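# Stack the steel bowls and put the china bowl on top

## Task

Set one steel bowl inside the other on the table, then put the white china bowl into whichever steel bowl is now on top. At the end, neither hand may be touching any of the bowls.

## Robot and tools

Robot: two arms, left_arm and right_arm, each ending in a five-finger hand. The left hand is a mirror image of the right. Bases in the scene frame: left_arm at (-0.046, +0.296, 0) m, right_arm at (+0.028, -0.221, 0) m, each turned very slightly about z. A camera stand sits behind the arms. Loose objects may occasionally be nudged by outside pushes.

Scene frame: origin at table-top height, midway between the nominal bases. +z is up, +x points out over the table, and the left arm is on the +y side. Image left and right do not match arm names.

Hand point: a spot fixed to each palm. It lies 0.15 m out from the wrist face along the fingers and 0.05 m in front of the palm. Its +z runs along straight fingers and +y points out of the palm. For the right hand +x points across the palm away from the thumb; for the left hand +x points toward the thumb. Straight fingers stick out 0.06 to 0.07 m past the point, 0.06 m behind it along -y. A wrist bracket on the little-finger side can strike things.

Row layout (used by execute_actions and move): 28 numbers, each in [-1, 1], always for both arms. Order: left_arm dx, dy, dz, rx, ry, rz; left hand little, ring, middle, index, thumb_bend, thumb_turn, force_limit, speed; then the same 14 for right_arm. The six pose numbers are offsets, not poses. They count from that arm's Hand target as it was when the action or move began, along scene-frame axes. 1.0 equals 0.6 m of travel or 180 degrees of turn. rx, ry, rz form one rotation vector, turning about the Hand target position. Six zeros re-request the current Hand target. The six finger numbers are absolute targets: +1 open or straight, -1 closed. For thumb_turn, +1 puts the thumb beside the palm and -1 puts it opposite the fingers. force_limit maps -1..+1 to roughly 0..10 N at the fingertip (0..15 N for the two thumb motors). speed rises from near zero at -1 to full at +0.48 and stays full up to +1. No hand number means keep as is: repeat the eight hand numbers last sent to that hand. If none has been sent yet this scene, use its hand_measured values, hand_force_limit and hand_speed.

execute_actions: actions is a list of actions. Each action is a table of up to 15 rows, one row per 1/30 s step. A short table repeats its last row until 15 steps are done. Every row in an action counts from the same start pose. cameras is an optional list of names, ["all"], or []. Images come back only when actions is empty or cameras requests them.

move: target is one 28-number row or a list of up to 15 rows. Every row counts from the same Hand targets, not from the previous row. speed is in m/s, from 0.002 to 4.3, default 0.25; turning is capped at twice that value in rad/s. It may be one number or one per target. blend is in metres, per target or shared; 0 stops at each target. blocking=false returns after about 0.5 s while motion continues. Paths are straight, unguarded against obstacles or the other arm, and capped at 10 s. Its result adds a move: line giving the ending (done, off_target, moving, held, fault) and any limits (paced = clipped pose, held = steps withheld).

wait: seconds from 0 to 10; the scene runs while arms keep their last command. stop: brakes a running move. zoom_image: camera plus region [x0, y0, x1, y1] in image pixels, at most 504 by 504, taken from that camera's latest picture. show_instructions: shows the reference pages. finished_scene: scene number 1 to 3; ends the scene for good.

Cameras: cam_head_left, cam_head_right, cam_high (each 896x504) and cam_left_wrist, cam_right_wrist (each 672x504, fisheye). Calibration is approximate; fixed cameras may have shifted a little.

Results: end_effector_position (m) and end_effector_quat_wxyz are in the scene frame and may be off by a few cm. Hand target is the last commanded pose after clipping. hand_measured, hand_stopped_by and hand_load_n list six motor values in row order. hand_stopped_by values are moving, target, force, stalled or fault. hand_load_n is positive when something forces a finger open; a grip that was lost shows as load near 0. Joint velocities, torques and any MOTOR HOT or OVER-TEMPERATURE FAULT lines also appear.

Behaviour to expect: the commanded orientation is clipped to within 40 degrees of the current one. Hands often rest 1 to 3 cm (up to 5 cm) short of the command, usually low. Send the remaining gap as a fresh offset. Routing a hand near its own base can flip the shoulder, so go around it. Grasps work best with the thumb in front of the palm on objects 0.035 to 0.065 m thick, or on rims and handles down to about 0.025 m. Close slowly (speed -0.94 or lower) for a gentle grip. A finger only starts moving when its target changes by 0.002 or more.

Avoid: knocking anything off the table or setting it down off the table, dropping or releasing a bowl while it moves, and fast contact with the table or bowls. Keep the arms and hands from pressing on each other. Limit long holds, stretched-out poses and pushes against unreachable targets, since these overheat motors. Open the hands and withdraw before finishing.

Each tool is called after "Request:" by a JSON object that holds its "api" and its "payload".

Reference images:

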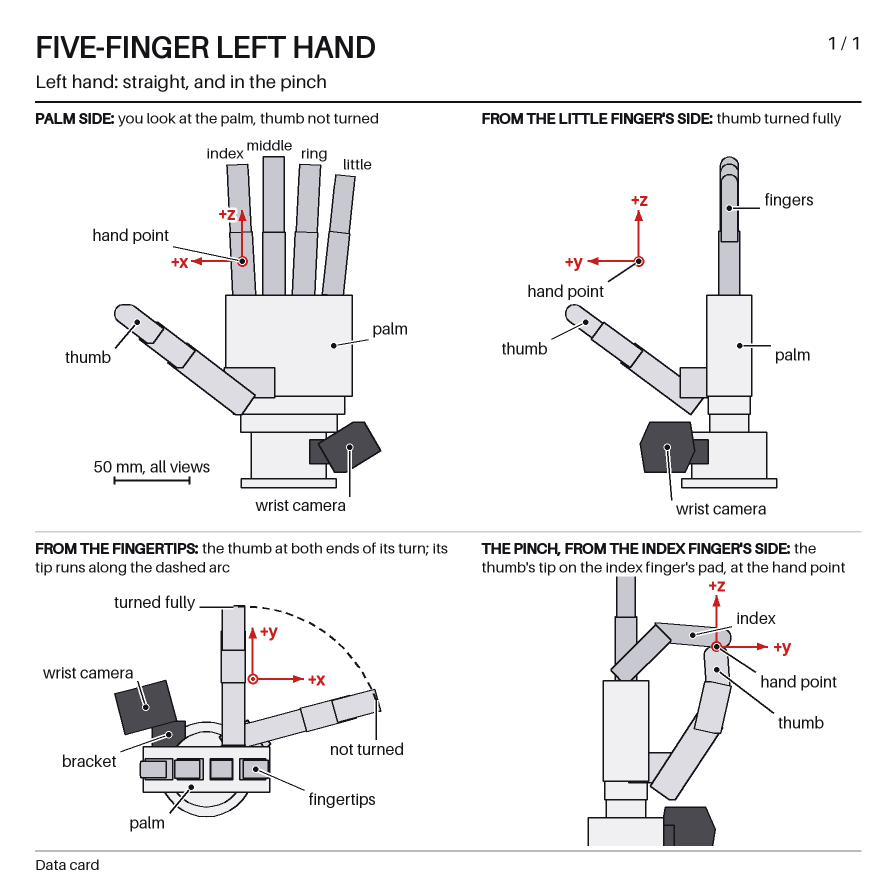

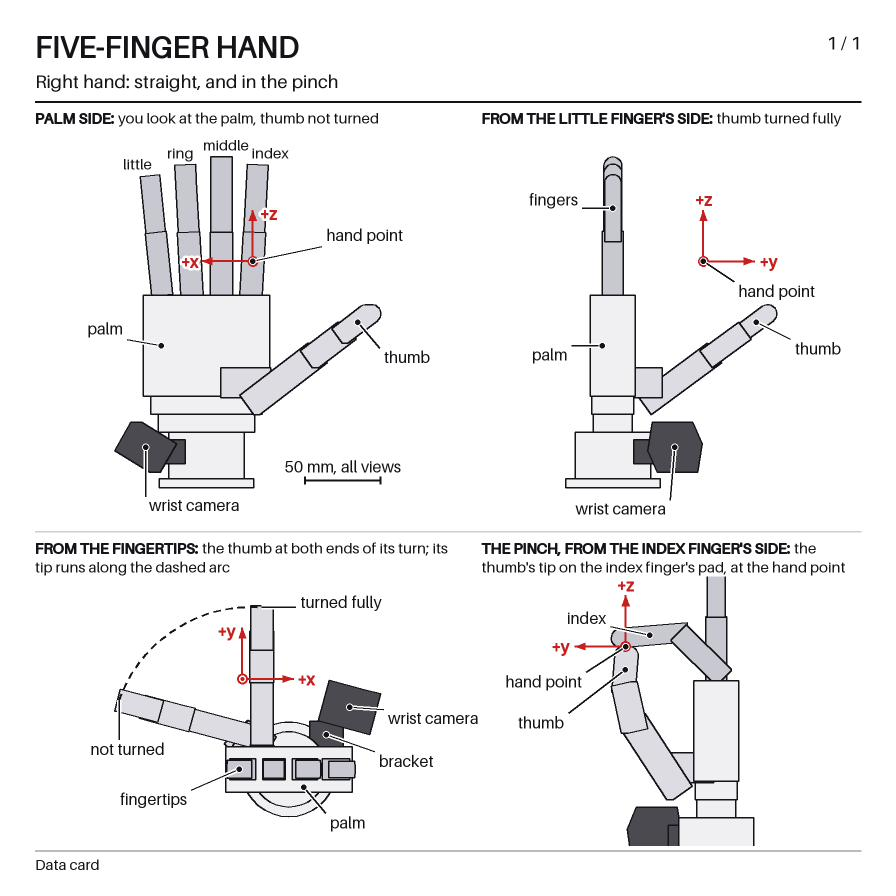

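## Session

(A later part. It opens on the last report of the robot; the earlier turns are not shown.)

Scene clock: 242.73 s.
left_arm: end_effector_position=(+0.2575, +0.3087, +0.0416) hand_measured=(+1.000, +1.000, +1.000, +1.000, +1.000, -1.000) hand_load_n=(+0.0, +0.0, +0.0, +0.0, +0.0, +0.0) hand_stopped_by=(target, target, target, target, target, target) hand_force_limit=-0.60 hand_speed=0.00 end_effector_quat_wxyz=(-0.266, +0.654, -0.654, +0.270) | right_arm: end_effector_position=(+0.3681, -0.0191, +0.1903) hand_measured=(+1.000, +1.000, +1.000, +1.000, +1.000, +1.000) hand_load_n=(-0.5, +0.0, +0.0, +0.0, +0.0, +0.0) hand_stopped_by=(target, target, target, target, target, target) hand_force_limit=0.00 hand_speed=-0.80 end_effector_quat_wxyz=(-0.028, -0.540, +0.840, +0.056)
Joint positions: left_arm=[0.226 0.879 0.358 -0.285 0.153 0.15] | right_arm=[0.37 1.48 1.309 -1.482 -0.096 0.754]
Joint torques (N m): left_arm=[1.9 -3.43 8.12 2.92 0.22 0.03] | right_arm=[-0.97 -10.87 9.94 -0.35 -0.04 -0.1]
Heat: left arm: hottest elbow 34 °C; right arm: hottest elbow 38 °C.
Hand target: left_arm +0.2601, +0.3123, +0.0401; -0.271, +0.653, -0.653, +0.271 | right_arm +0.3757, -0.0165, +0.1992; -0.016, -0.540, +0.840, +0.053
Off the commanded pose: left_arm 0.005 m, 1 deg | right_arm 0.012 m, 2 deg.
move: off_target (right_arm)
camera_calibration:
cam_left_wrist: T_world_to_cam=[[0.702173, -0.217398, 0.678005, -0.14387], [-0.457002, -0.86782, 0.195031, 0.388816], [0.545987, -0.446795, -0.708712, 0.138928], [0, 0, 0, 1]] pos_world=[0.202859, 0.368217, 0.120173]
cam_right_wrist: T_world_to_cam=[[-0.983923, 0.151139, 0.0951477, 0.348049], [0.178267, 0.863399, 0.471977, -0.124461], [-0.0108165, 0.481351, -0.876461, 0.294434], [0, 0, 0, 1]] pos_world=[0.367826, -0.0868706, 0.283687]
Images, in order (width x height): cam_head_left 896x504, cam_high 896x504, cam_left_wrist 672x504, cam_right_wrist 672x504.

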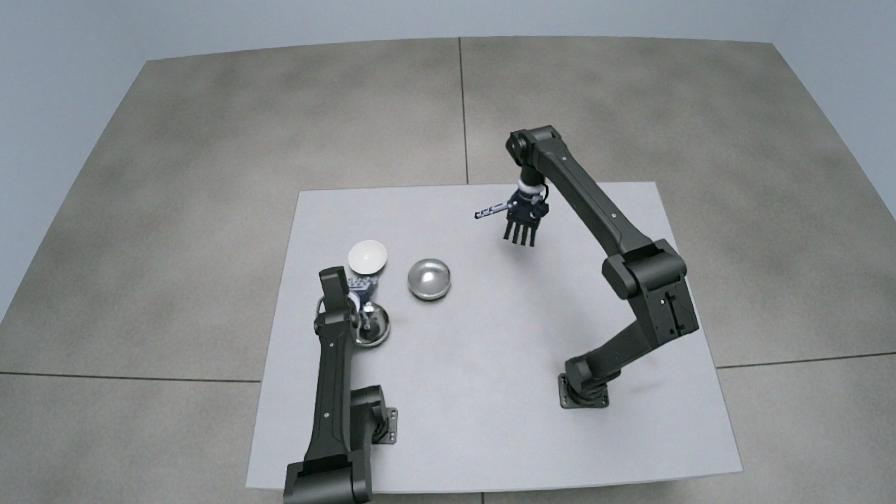

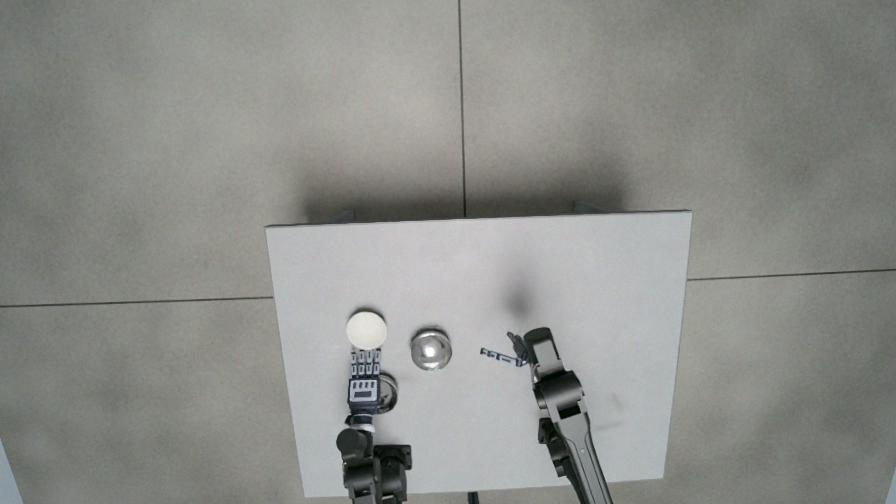

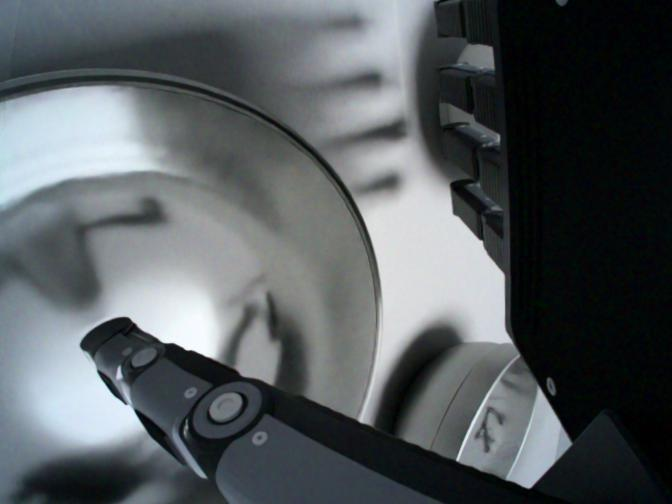

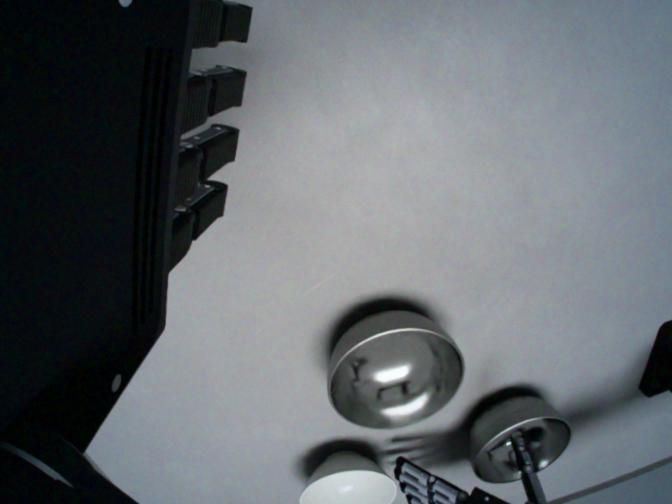

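Request:
{"api": "move", "payload": {"target": [0.009,0,0,0,0,0,1,0.25,0.25,0.25,0.35,-1,-0.6,-0.6,0,0,0,0,0,0,1,1,1,1,1,1,0,-0.8], "speed": 0.05, "cameras": ["cam_left_wrist"]}}

Request:
{"api": "move", "payload": {"target": [0,0,0,0,0,0,1,-0.5,-0.5,-0.55,-0.3,-1,-0.6,-0.85,0,0,0,0,0,0,1,1,1,1,1,1,0,-0.8], "speed": 0.05, "cameras": ["all"]}}

Request:
{"api": "zoom_image", "payload": {"camera": "cam_right_wrist", "region": [420, 350, 620, 500]}}

Scene clock: 284.17 s.
left_arm: end_effector_position=(+0.2584, +0.3089, +0.0371) hand_measured=(+1.000, +0.250, +0.250, +0.250, +0.350, -1.000) hand_load_n=(+0.0, +0.0, +0.0, +0.0, +0.0, +0.0) hand_stopped_by=(target, target, target, target, target, target) hand_force_limit=-0.60 hand_speed=-0.60 end_effector_quat_wxyz=(-0.262, +0.656, -0.655, +0.268) | right_arm: end_effector_position=(+0.3681, -0.0191, +0.1903) hand_measured=(+1.000, +1.000, +1.000, +1.000, +1.000, +1.000) hand_load_n=(+0.0, +0.0, +0.0, +0.0, +0.0, +0.0) hand_stopped_by=(target, target, target, target, target, target) hand_force_limit=0.00 hand_speed=-0.80 end_effector_quat_wxyz=(-0.028, -0.540, +0.840, +0.056)
Joint positions: left_arm=[0.226 0.902 0.358 -0.272 0.153 0.15] | right_arm=[0.37 1.48 1.309 -1.482 -0.096 0.754]
Joint torques (N m): left_arm=[1.44 -3.6 8.76 2.89 0.09 0.01] | right_arm=[-0.97 -11.75 9.88 -0.29 -0.05 -0.08]
Heat: left arm: hottest elbow 32 °C; right arm: hottest elbow 38 °C.
Hand target: left_arm +0.2654, +0.3123, +0.0401; -0.271, +0.653, -0.653, +0.271 | right_arm +0.3757, -0.0165, +0.1992; -0.016, -0.540, +0.840, +0.053
Off the commanded pose: left_arm 0.008 m, 1 deg | right_arm 0.012 m, 2 deg.
move: off_target (right_arm)
camera_calibration:
cam_left_wrist: T_world_to_cam=[[0.708471, -0.216058, 0.671854, -0.143259], [-0.455155, -0.867427, 0.20101, 0.389426], [0.539354, -0.448207, -0.712887, 0.137585], [0, 0, 0, 1]] pos_world=[0.204537, 0.368513, 0.116054]
Images, in order (width x height): cam_left_wrist 672x504.

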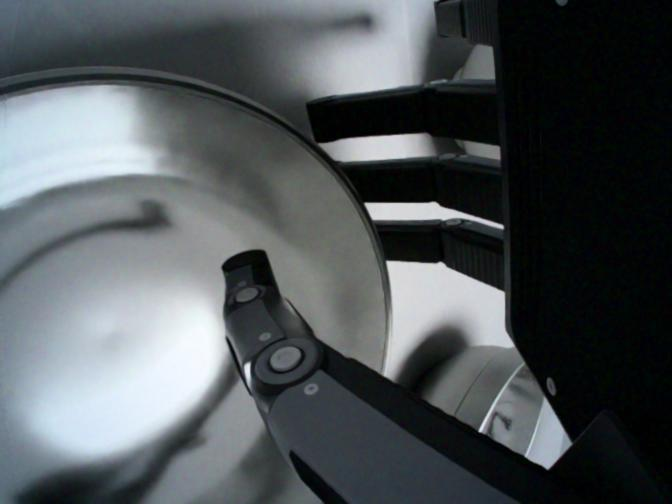

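Scene clock: 285.73 s.
left_arm: end_effector_position=(+0.2586, +0.3089, +0.0366) hand_measured=(+1.000, -0.290, -0.152, -0.192, +0.130, -1.000) hand_load_n=(-0.5, +3.5, +0.5, +3.0, +3.0, +0.5) hand_stopped_by=(target, force, force, force, force, target) hand_force_limit=-0.60 hand_speed=-0.85 end_effector_quat_wxyz=(-0.262, +0.656, -0.655, +0.268) | right_arm: end_effector_position=(+0.3681, -0.0191, +0.1903) hand_measured=(+1.000, +1.000, +1.000, +1.000, +1.000, +1.000) hand_load_n=(+0.0, +0.0, +0.0, +0.0, +0.0, +0.0) hand_stopped_by=(target, target, target, target, target, target) hand_force_limit=0.00 hand_speed=-0.80 end_effector_quat_wxyz=(-0.028, -0.540, +0.840, +0.056)
Joint positions: left_arm=[0.226 0.904 0.358 -0.27 0.153 0.15] | right_arm=[0.37 1.48 1.309 -1.482 -0.096 0.754]
Joint torques (N m): left_arm=[1.49 -3.84 8.73 2.81 0.09 0] | right_arm=[-0.91 -11.75 9.92 -0.28 -0.02 -0.08]
Heat: left arm: hottest elbow 32 °C; right arm: hottest elbow 38 °C.
Hand target: left_arm +0.2654, +0.3123, +0.0402; -0.271, +0.653, -0.653, +0.271 | right_arm +0.3757, -0.0165, +0.1992; -0.016, -0.540, +0.840, +0.053
Off the commanded pose: left_arm 0.008 m, 1 deg | right_arm 0.012 m, 2 deg.
move: off_target (right_arm)
camera_calibration:
cam_left_wrist: T_world_to_cam=[[0.708982, -0.215966, 0.671344, -0.143121], [-0.454992, -0.867407, 0.201462, 0.38961], [0.53882, -0.448289, -0.713239, 0.137346], [0, 0, 0, 1]] pos_world=[0.204735, 0.368612, 0.115552]
cam_right_wrist: T_world_to_cam=[[-0.983923, 0.151139, 0.0951477, 0.348049], [0.178267, 0.863399, 0.471977, -0.124461], [-0.0108165, 0.481351, -0.876461, 0.294434], [0, 0, 0, 1]] pos_world=[0.367826, -0.0868706, 0.283687]

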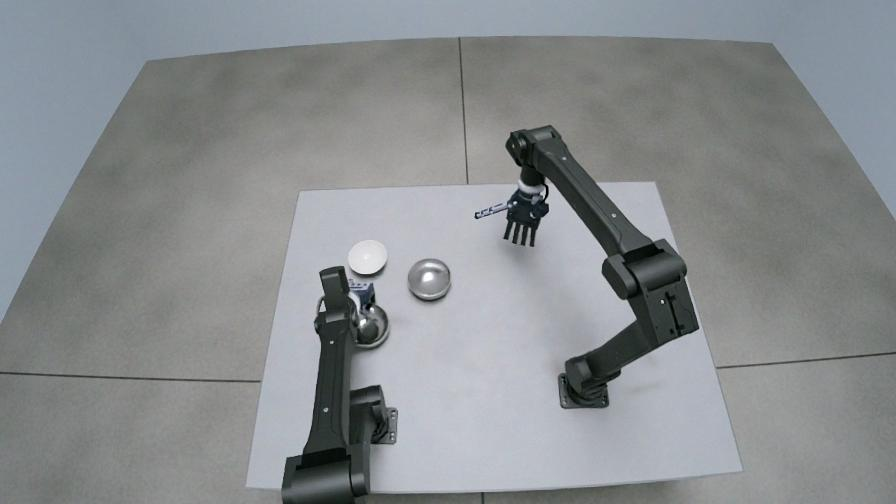

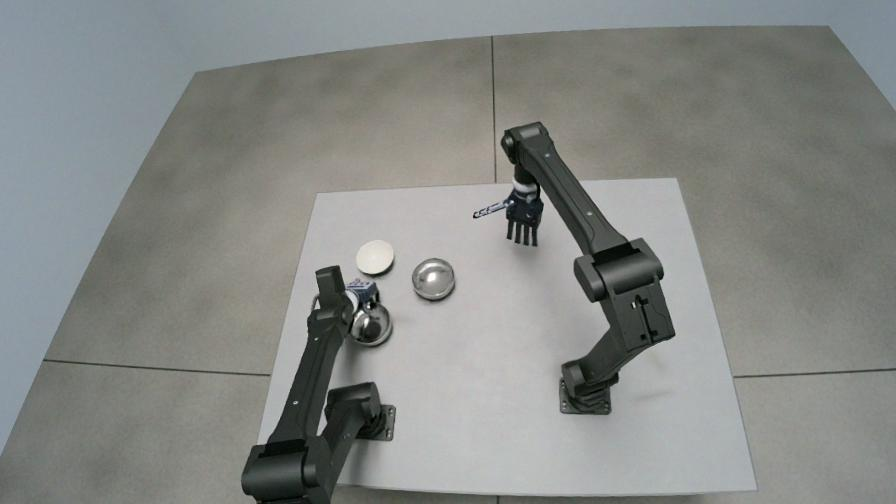

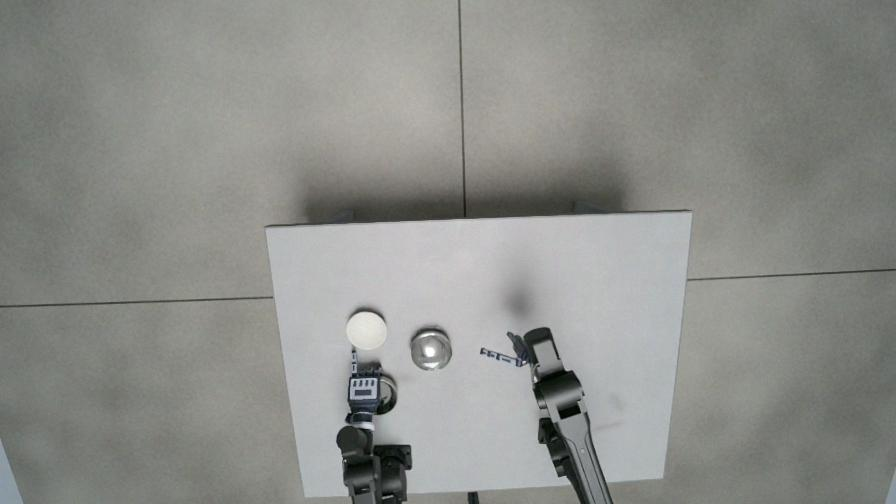

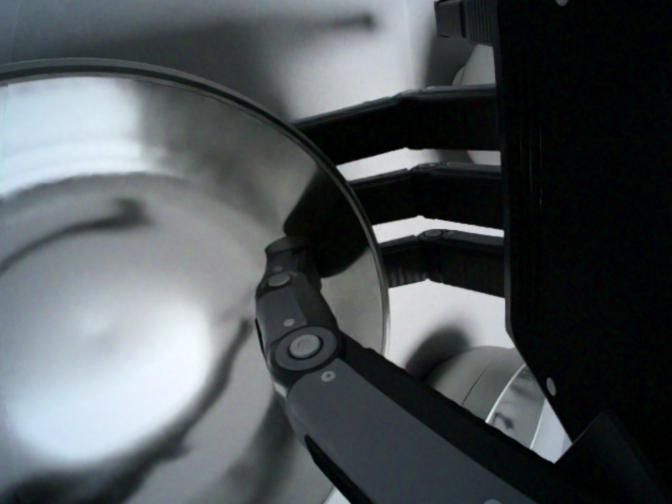

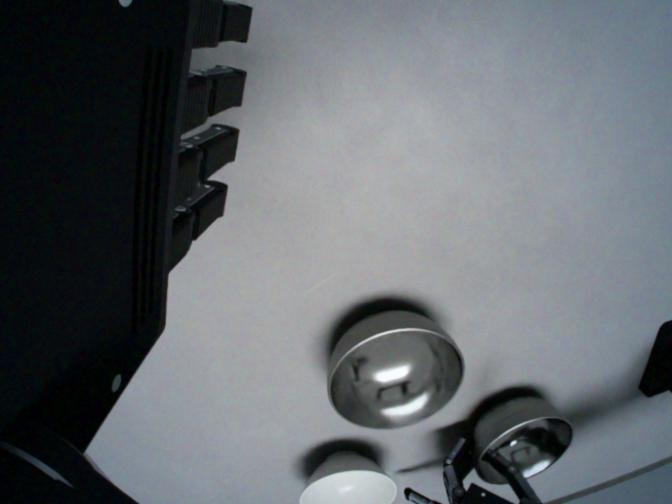

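Scaled by 2.520 from the camera's 672x504 image, which has a finer 960x720 frame.

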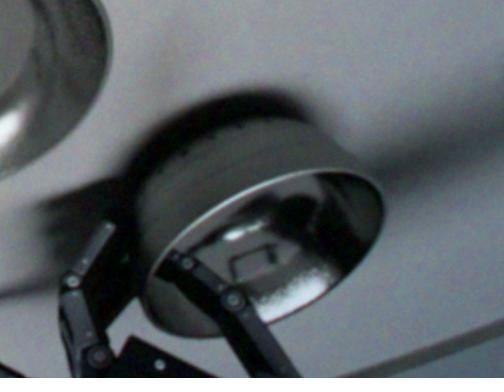

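Request:
{"api": "move", "payload": {"target": [0,0,0,0,0,0,1,-0.62,-0.6,-0.62,-0.4,-1,0.1,-0.9,0,0,0,0,0,0,1,1,1,1,1,1,0,-0.8], "speed": 0.05}}

Request:
{"api": "move", "payload": {"target": [[0,0,0.1,0,-0.02,0,1,-0.62,-0.6,-0.62,-0.4,-1,0.1,-0.9,0,0,0,0,0,0,1,1,1,1,1,1,0,-0.8],[0,0,0.25,0,-0.02,0,1,-0.62,-0.6,-0.62,-0.4,-1,0.1,-0.9,0,0,0,0,0,0,1,1,1,1,1,1,0,-0.8]], "speed": 0.1, "cameras": ["all"]}}

Scene clock: 302.60 s.
left_arm: end_effector_position=(+0.2585, +0.3089, +0.0362) hand_measured=(+1.000, -0.306, -0.168, -0.200, +0.120, -1.000) hand_load_n=(+0.0, +4.0, +7.5, +7.0, +8.5, +2.0) hand_stopped_by=(target, force, force, force, force, target) hand_force_limit=0.10 hand_speed=-0.90 end_effector_quat_wxyz=(-0.261, +0.656, -0.656, +0.267) | right_arm: end_effector_position=(+0.3681, -0.0191, +0.1903) hand_measured=(+1.000, +1.000, +1.000, +1.000, +1.000, +1.000) hand_load_n=(+0.0, +0.0, +0.0, +0.0, +0.0, +0.0) hand_stopped_by=(target, target, target, target, target, target) hand_force_limit=0.00 hand_speed=-0.80 end_effector_quat_wxyz=(-0.028, -0.540, +0.840, +0.056)
Joint positions: left_arm=[0.226 0.906 0.358 -0.27 0.153 0.15] | right_arm=[0.37 1.48 1.309 -1.482 -0.096 0.754]
Joint torques (N m): left_arm=[1.49 -4.01 8.72 2.81 0.09 0] | right_arm=[-0.91 -11.34 10.03 -0.36 -0.09 -0.04]
Heat: left arm: hottest elbow 32 °C; right arm: hottest elbow 38 °C.
Hand target: left_arm +0.2654, +0.3123, +0.0401; -0.271, +0.653, -0.653, +0.271 | right_arm +0.3757, -0.0165, +0.1992; -0.016, -0.540, +0.840, +0.053
Off the commanded pose: left_arm 0.009 m, 1 deg | right_arm 0.012 m, 2 deg.
move: off_target (right_arm)

Scene clock: 305.43 s.
left_arm: end_effector_position=(+0.2517, +0.3062, +0.1537) hand_measured=(+1.000, -0.306, -0.166, -0.200, +0.122, -1.000) hand_load_n=(+0.0, +3.5, +12.0, +8.0, +13.0, +2.5) hand_stopped_by=(target, force, force, force, force, target) hand_force_limit=0.10 hand_speed=-0.90 end_effector_quat_wxyz=(-0.265, +0.652, -0.654, +0.275) | right_arm: end_effector_position=(+0.3681, -0.0191, +0.1903) hand_measured=(+1.000, +1.000, +1.000, +1.000, +1.000, +1.000) hand_load_n=(+0.0, +0.0, +0.0, +0.0, +0.0, +0.0) hand_stopped_by=(target, target, target, target, target, target) hand_force_limit=0.00 hand_speed=-0.80 end_effector_quat_wxyz=(-0.028, -0.540, +0.840, +0.056)
Joint positions: left_arm=[0.229 0.703 0.596 -0.692 0.165 0.15] | right_arm=[0.37 1.48 1.309 -1.482 -0.096 0.754]
Joint torques (N m): left_arm=[2.02 -4.07 14.28 1.51 0.26 -0.03] | right_arm=[-0.32 -11.63 9.91 -0.36 -0.05 -0.08]
Heat: left arm: hottest elbow 33 °C; right arm: hottest elbow 38 °C.
Hand target: left_arm +0.2655, +0.3123, +0.1901; -0.291, +0.644, -0.645, +0.291 | right_arm +0.3757, -0.0165, +0.1992; -0.016, -0.540, +0.840, +0.053
Off the commanded pose: left_arm 0.039 m, 4 deg | right_arm 0.012 m, 2 deg.
move: off_target (left_arm, right_arm)
camera_calibration:
cam_left_wrist: T_world_to_cam=[[0.696039, -0.216633, 0.684543, -0.216033], [-0.462971, -0.864141, 0.197276, 0.362135], [0.548805, -0.454235, -0.701771, 0.220932], [0, 0, 0, 1]] pos_world=[0.196777, 0.366491, 0.231487]
cam_right_wrist: T_world_to_cam=[[-0.983923, 0.151139, 0.0951477, 0.348049], [0.178267, 0.863399, 0.471977, -0.124461], [-0.0108165, 0.481351, -0.876461, 0.294434], [0, 0, 0, 1]] pos_world=[0.367826, -0.0868706, 0.283687]

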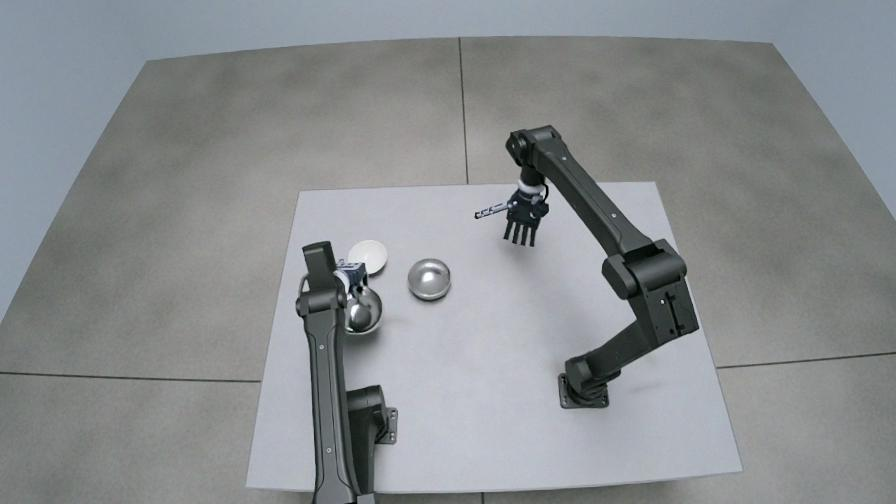

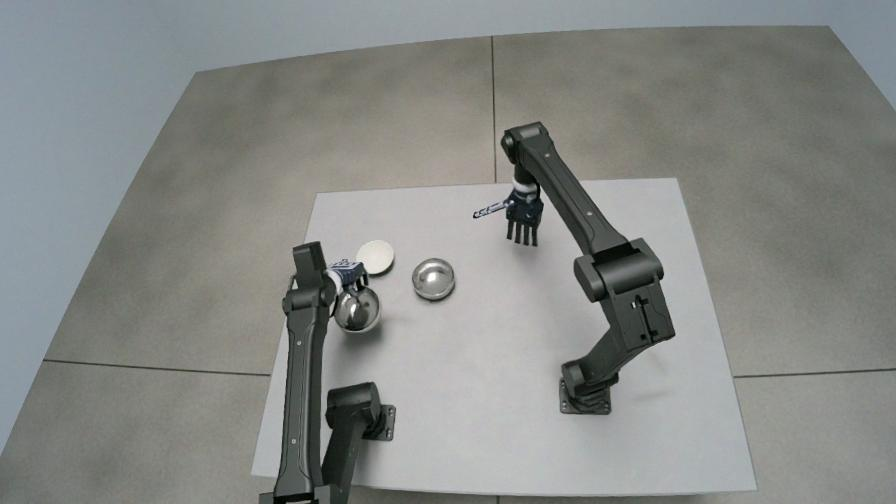

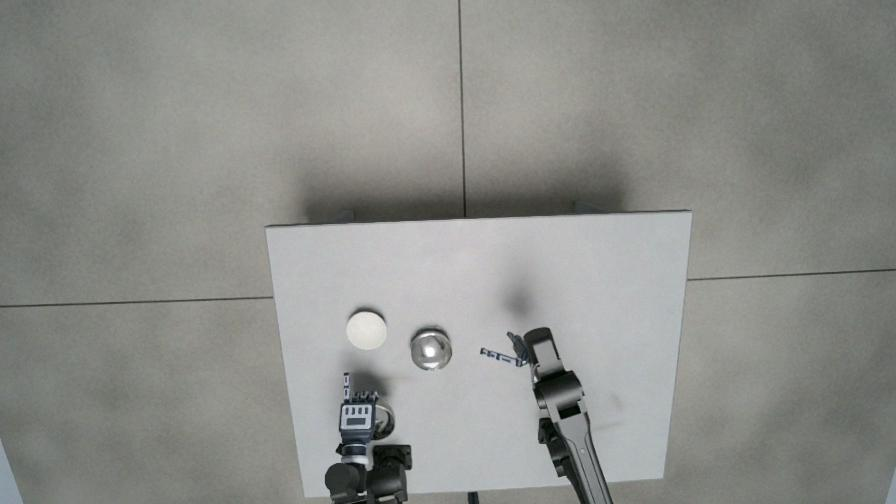

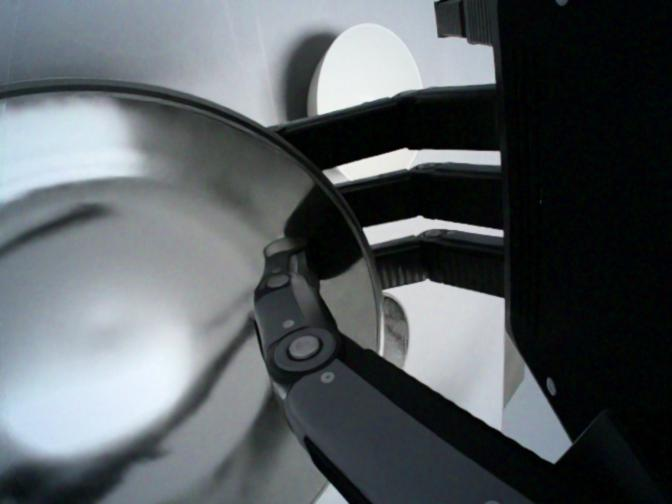

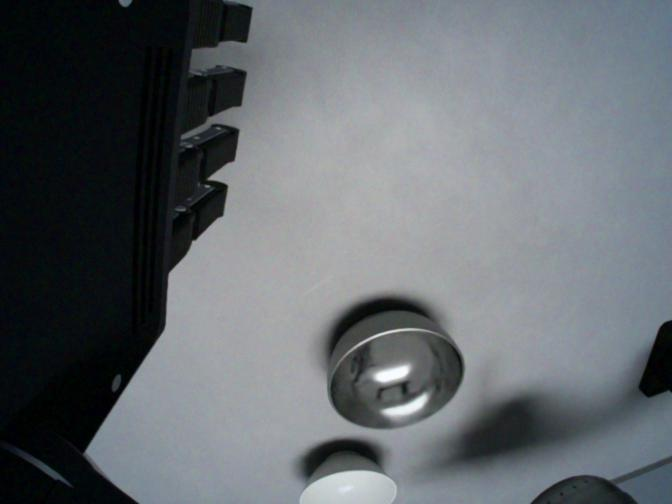

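Request:
{"api": "move", "payload": {"target": [0.224,-0.263,0.02,0,0,0,1,-0.62,-0.6,-0.62,-0.4,-1,0.1,-0.9,0,0,0,0,0,0,1,1,1,1,1,1,0,-0.8], "speed": 0.15, "cameras": ["all"]}}

Request:
{"api": "zoom_image", "payload": {"camera": "cam_head_left", "region": [370, 210, 490, 330]}}

Request:
{"api": "zoom_image", "payload": {"camera": "cam_high", "region": [370, 290, 490, 410]}}

Request:
{"api": "zoom_image", "payload": {"camera": "cam_right_wrist", "region": [250, 200, 550, 500]}}

Scene clock: 327.17 s.
left_arm: end_effector_position=(+0.3714, +0.1676, +0.1657) hand_measured=(+1.000, -0.306, -0.166, -0.200, +0.122, -1.000) hand_load_n=(+0.0, +3.5, +12.0, +8.0, +12.5, +2.5) hand_stopped_by=(target, force, force, force, force, target) hand_force_limit=0.10 hand_speed=-0.90 end_effector_quat_wxyz=(-0.274, +0.650, -0.662, +0.254) | right_arm: end_effector_position=(+0.3681, -0.0191, +0.1903) hand_measured=(+1.000, +1.000, +1.000, +1.000, +1.000, +1.000) hand_load_n=(+0.0, +0.0, +0.0, +0.0, +0.0, +0.0) hand_stopped_by=(target, target, target, target, target, target) hand_force_limit=0.00 hand_speed=-0.80 end_effector_quat_wxyz=(-0.028, -0.540, +0.840, +0.056)
Joint positions: left_arm=[-0.29 1.137 0.873 -0.571 -0.229 -0.198] | right_arm=[0.37 1.48 1.309 -1.482 -0.096 0.754]
Joint torques (N m): left_arm=[0.32 -8.47 14.12 3.04 -0.22 -0.13] | right_arm=[-0.73 -11.58 9.94 -0.31 -0.02 -0.06]
Heat: left arm: hottest elbow 36 °C; right arm: hottest elbow 38 °C.
Hand target: left_arm +0.3998, +0.1546, +0.2021; -0.291, +0.644, -0.645, +0.291 | right_arm +0.3757, -0.0165, +0.1992; -0.016, -0.540, +0.840, +0.053
Off the commanded pose: left_arm 0.048 m, 5 deg | right_arm 0.012 m, 2 deg.
move: off_target (left_arm, right_arm)
camera_calibration:
cam_left_wrist: T_world_to_cam=[[0.710296, -0.244172, 0.660197, -0.334206], [-0.456284, -0.873888, 0.167705, 0.299411], [0.535989, -0.420358, -0.732131, 0.104802], [0, 0, 0, 1]] pos_world=[0.317829, 0.224102, 0.247157]
cam_right_wrist: T_world_to_cam=[[-0.983923, 0.151139, 0.0951477, 0.348049], [0.178267, 0.863399, 0.471977, -0.124461], [-0.0108165, 0.481351, -0.876461, 0.294434], [0, 0, 0, 1]] pos_world=[0.367826, -0.0868706, 0.283687]

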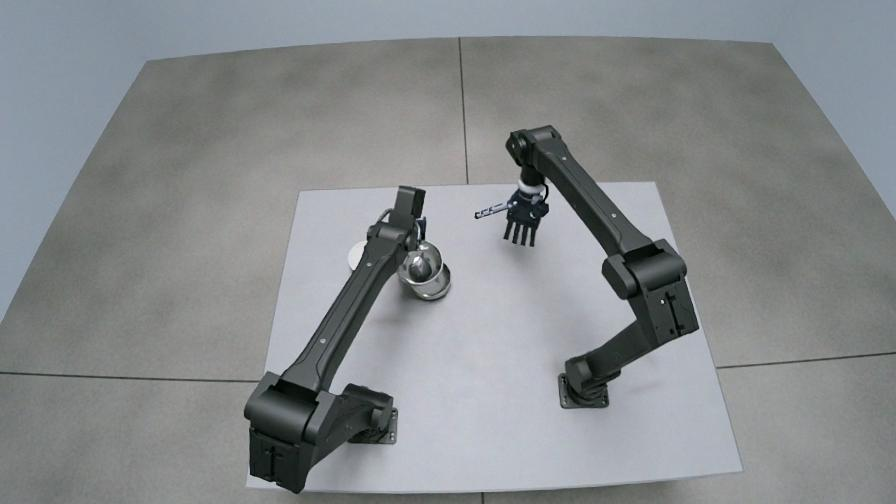

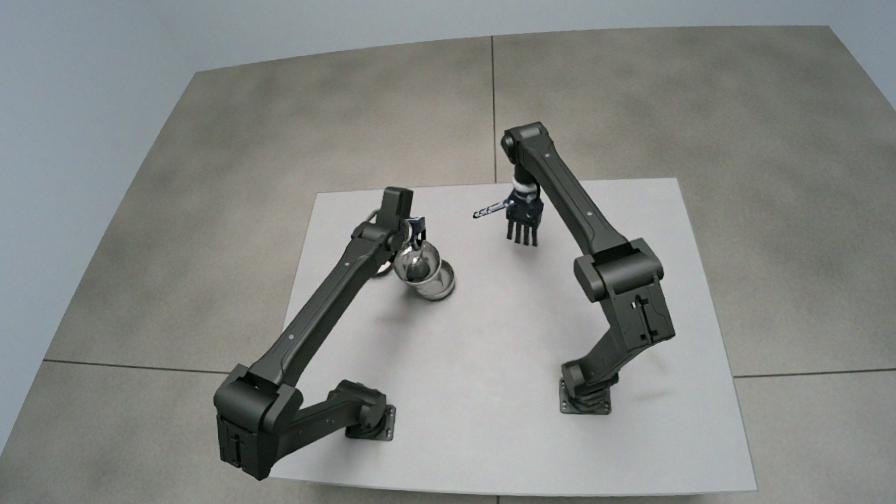

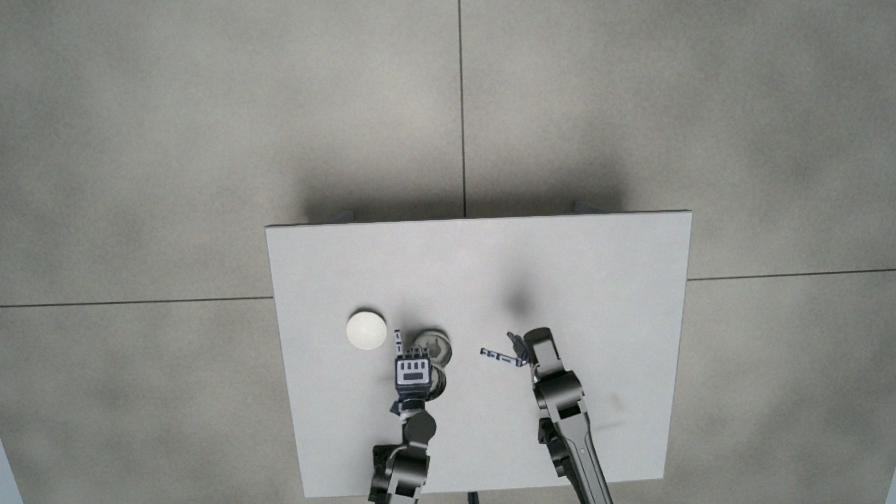

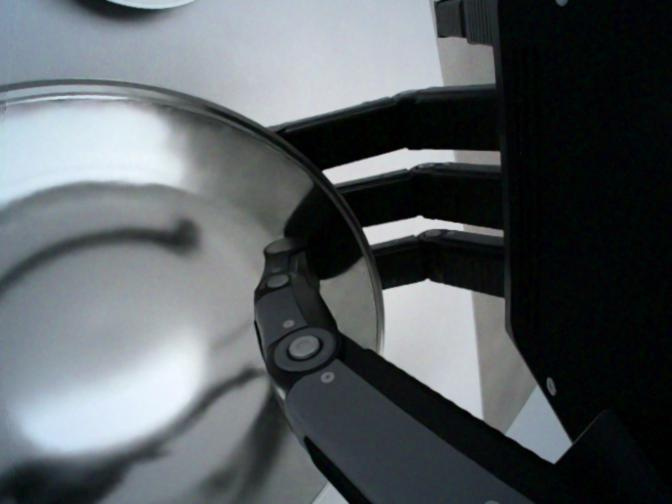

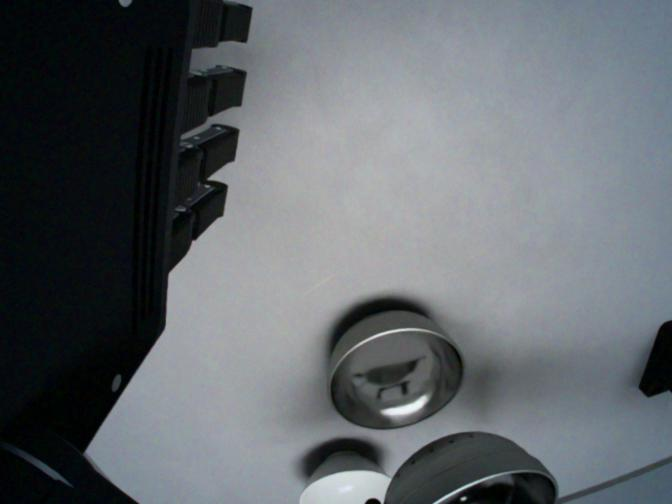

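Scaled by 4.200.

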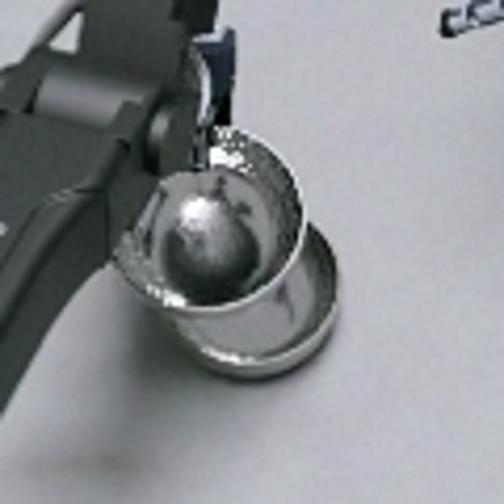

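Scaled by 4.200.

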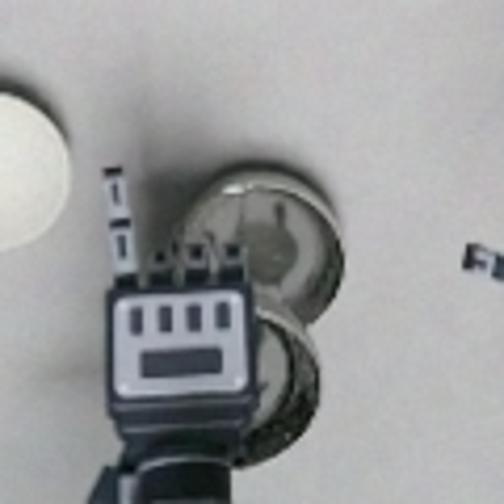

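Scaled by 1.680 from the camera's 672x504 image, which has a finer 960x720 frame.

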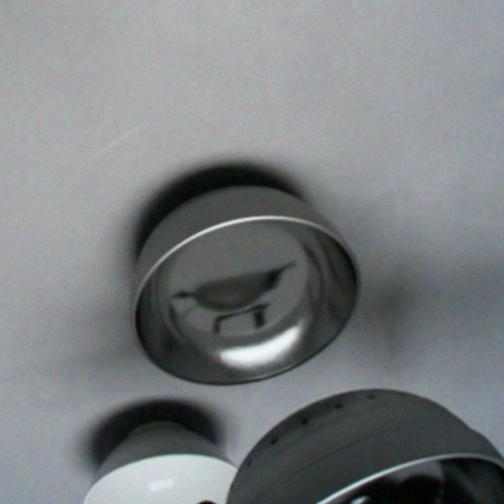

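Request:
{"api": "move", "payload": {"target": [0.033,-0.032,-0.06,0,0,0,1,-0.62,-0.6,-0.62,-0.4,-1,0.1,-0.9,0,0,0,0,0,0,1,1,1,1,1,1,0,-0.8], "speed": 0.1, "cameras": ["all"]}}

Request:
{"api": "zoom_image", "payload": {"camera": "cam_head_left", "region": [370, 210, 490, 330]}}

Request:
{"api": "zoom_image", "payload": {"camera": "cam_high", "region": [370, 290, 490, 410]}}

Request:
{"api": "zoom_image", "payload": {"camera": "cam_right_wrist", "region": [250, 200, 550, 500]}}

Scene clock: 348.47 s.
left_arm: end_effector_position=(+0.3962, +0.1486, +0.1374) hand_measured=(+1.000, -0.306, -0.166, -0.200, +0.122, -1.000) hand_load_n=(+0.0, +3.5, +12.0, +8.0, +12.5, +2.5) hand_stopped_by=(target, force, force, force, force, target) hand_force_limit=0.10 hand_speed=-0.90 end_effector_quat_wxyz=(-0.278, +0.649, -0.659, +0.258) | right_arm: end_effector_position=(+0.3681, -0.0191, +0.1903) hand_measured=(+1.000, +1.000, +1.000, +1.000, +1.000, +1.000) hand_load_n=(+0.0, +0.0, +0.0, +0.0, +0.0, +0.0) hand_stopped_by=(target, target, target, target, target, target) hand_force_limit=0.00 hand_speed=-0.80 end_effector_quat_wxyz=(-0.028, -0.540, +0.840, +0.056)
Joint positions: left_arm=[-0.32 1.241 0.873 -0.459 -0.253 -0.221] | right_arm=[0.37 1.48 1.309 -1.482 -0.096 0.754]
Joint torques (N m): left_arm=[0.21 -9.99 12.53 3.04 -0.23 -0.14] | right_arm=[-1.08 -11.52 10.03 -0.39 -0.01 -0.08]
Heat: left arm: hottest elbow 39 °C; right arm: hottest elbow 38 °C.
Hand target: left_arm +0.4196, +0.1353, +0.1662; -0.291, +0.644, -0.645, +0.291 | right_arm +0.3757, -0.0165, +0.1992; -0.016, -0.540, +0.840, +0.053
Off the commanded pose: left_arm 0.039 m, 4 deg | right_arm 0.012 m, 2 deg.
move: off_target (left_arm, right_arm)
camera_calibration:
cam_left_wrist: T_world_to_cam=[[0.702474, -0.241865, 0.669352, -0.336302], [-0.456701, -0.874503, 0.163306, 0.299739], [0.545852, -0.420412, -0.724775, 0.0578481], [0, 0, 0, 1]] pos_world=[0.341558, 0.205103, 0.218082]
cam_right_wrist: T_world_to_cam=[[-0.983923, 0.151139, 0.0951477, 0.348049], [0.178267, 0.863399, 0.471977, -0.124461], [-0.0108165, 0.481351, -0.876461, 0.294434], [0, 0, 0, 1]] pos_world=[0.367826, -0.0868706, 0.283687]

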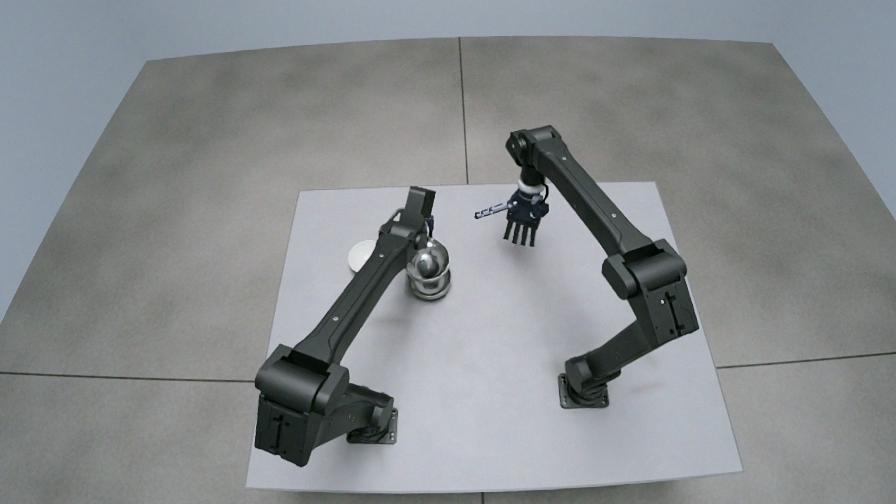

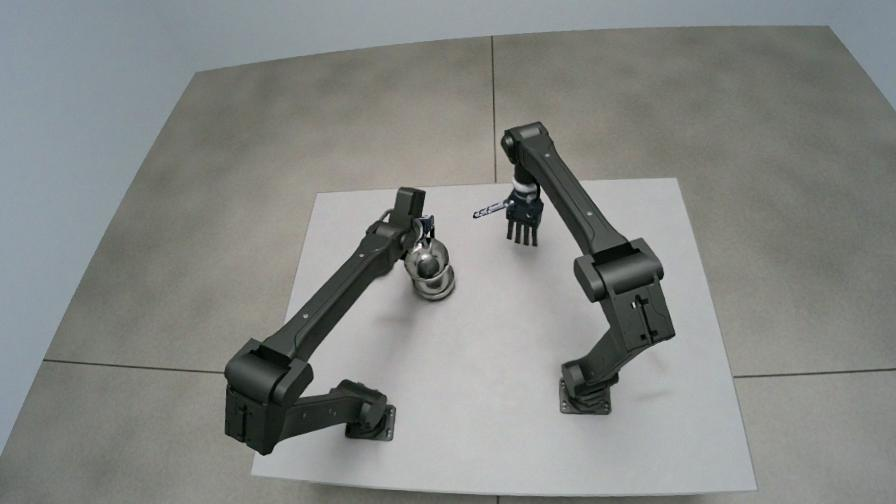

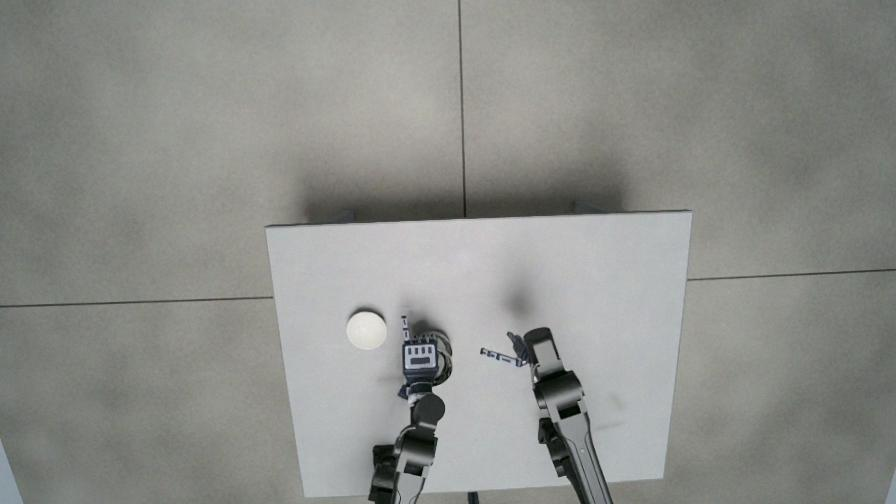

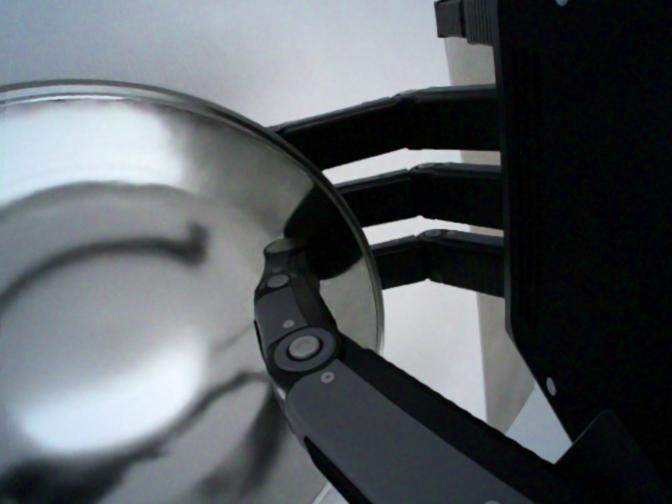

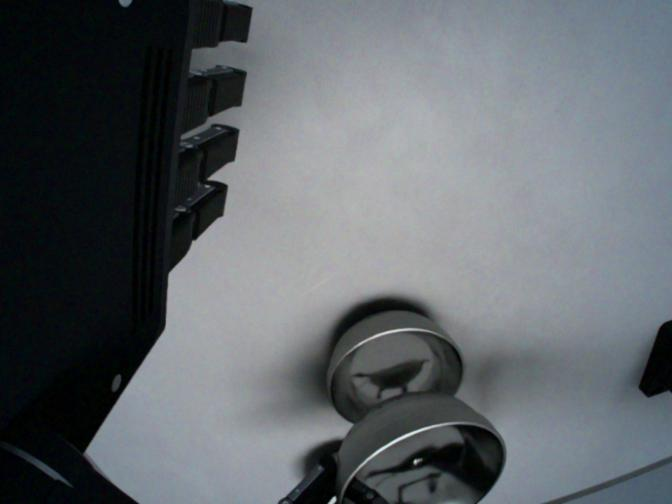

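Scaled by 4.200.

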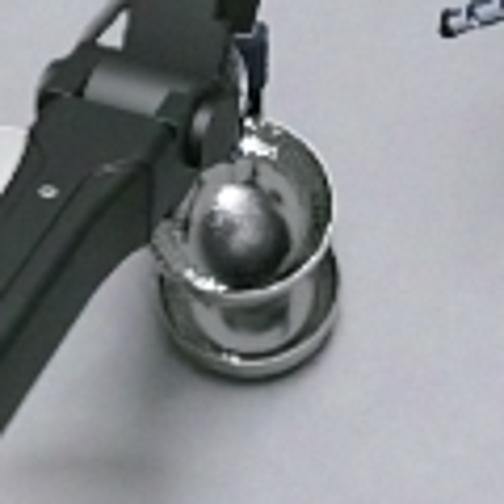

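Scaled by 4.200.

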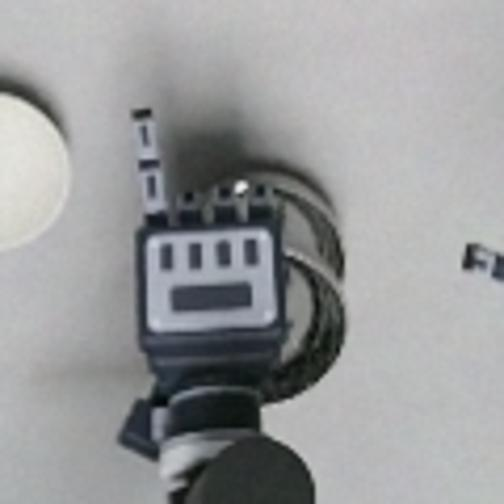

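Scaled by 1.680 from the camera's 672x504 image, which has a finer 960x720 frame.

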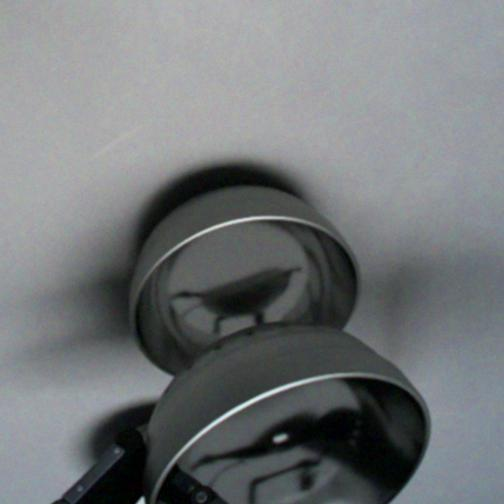

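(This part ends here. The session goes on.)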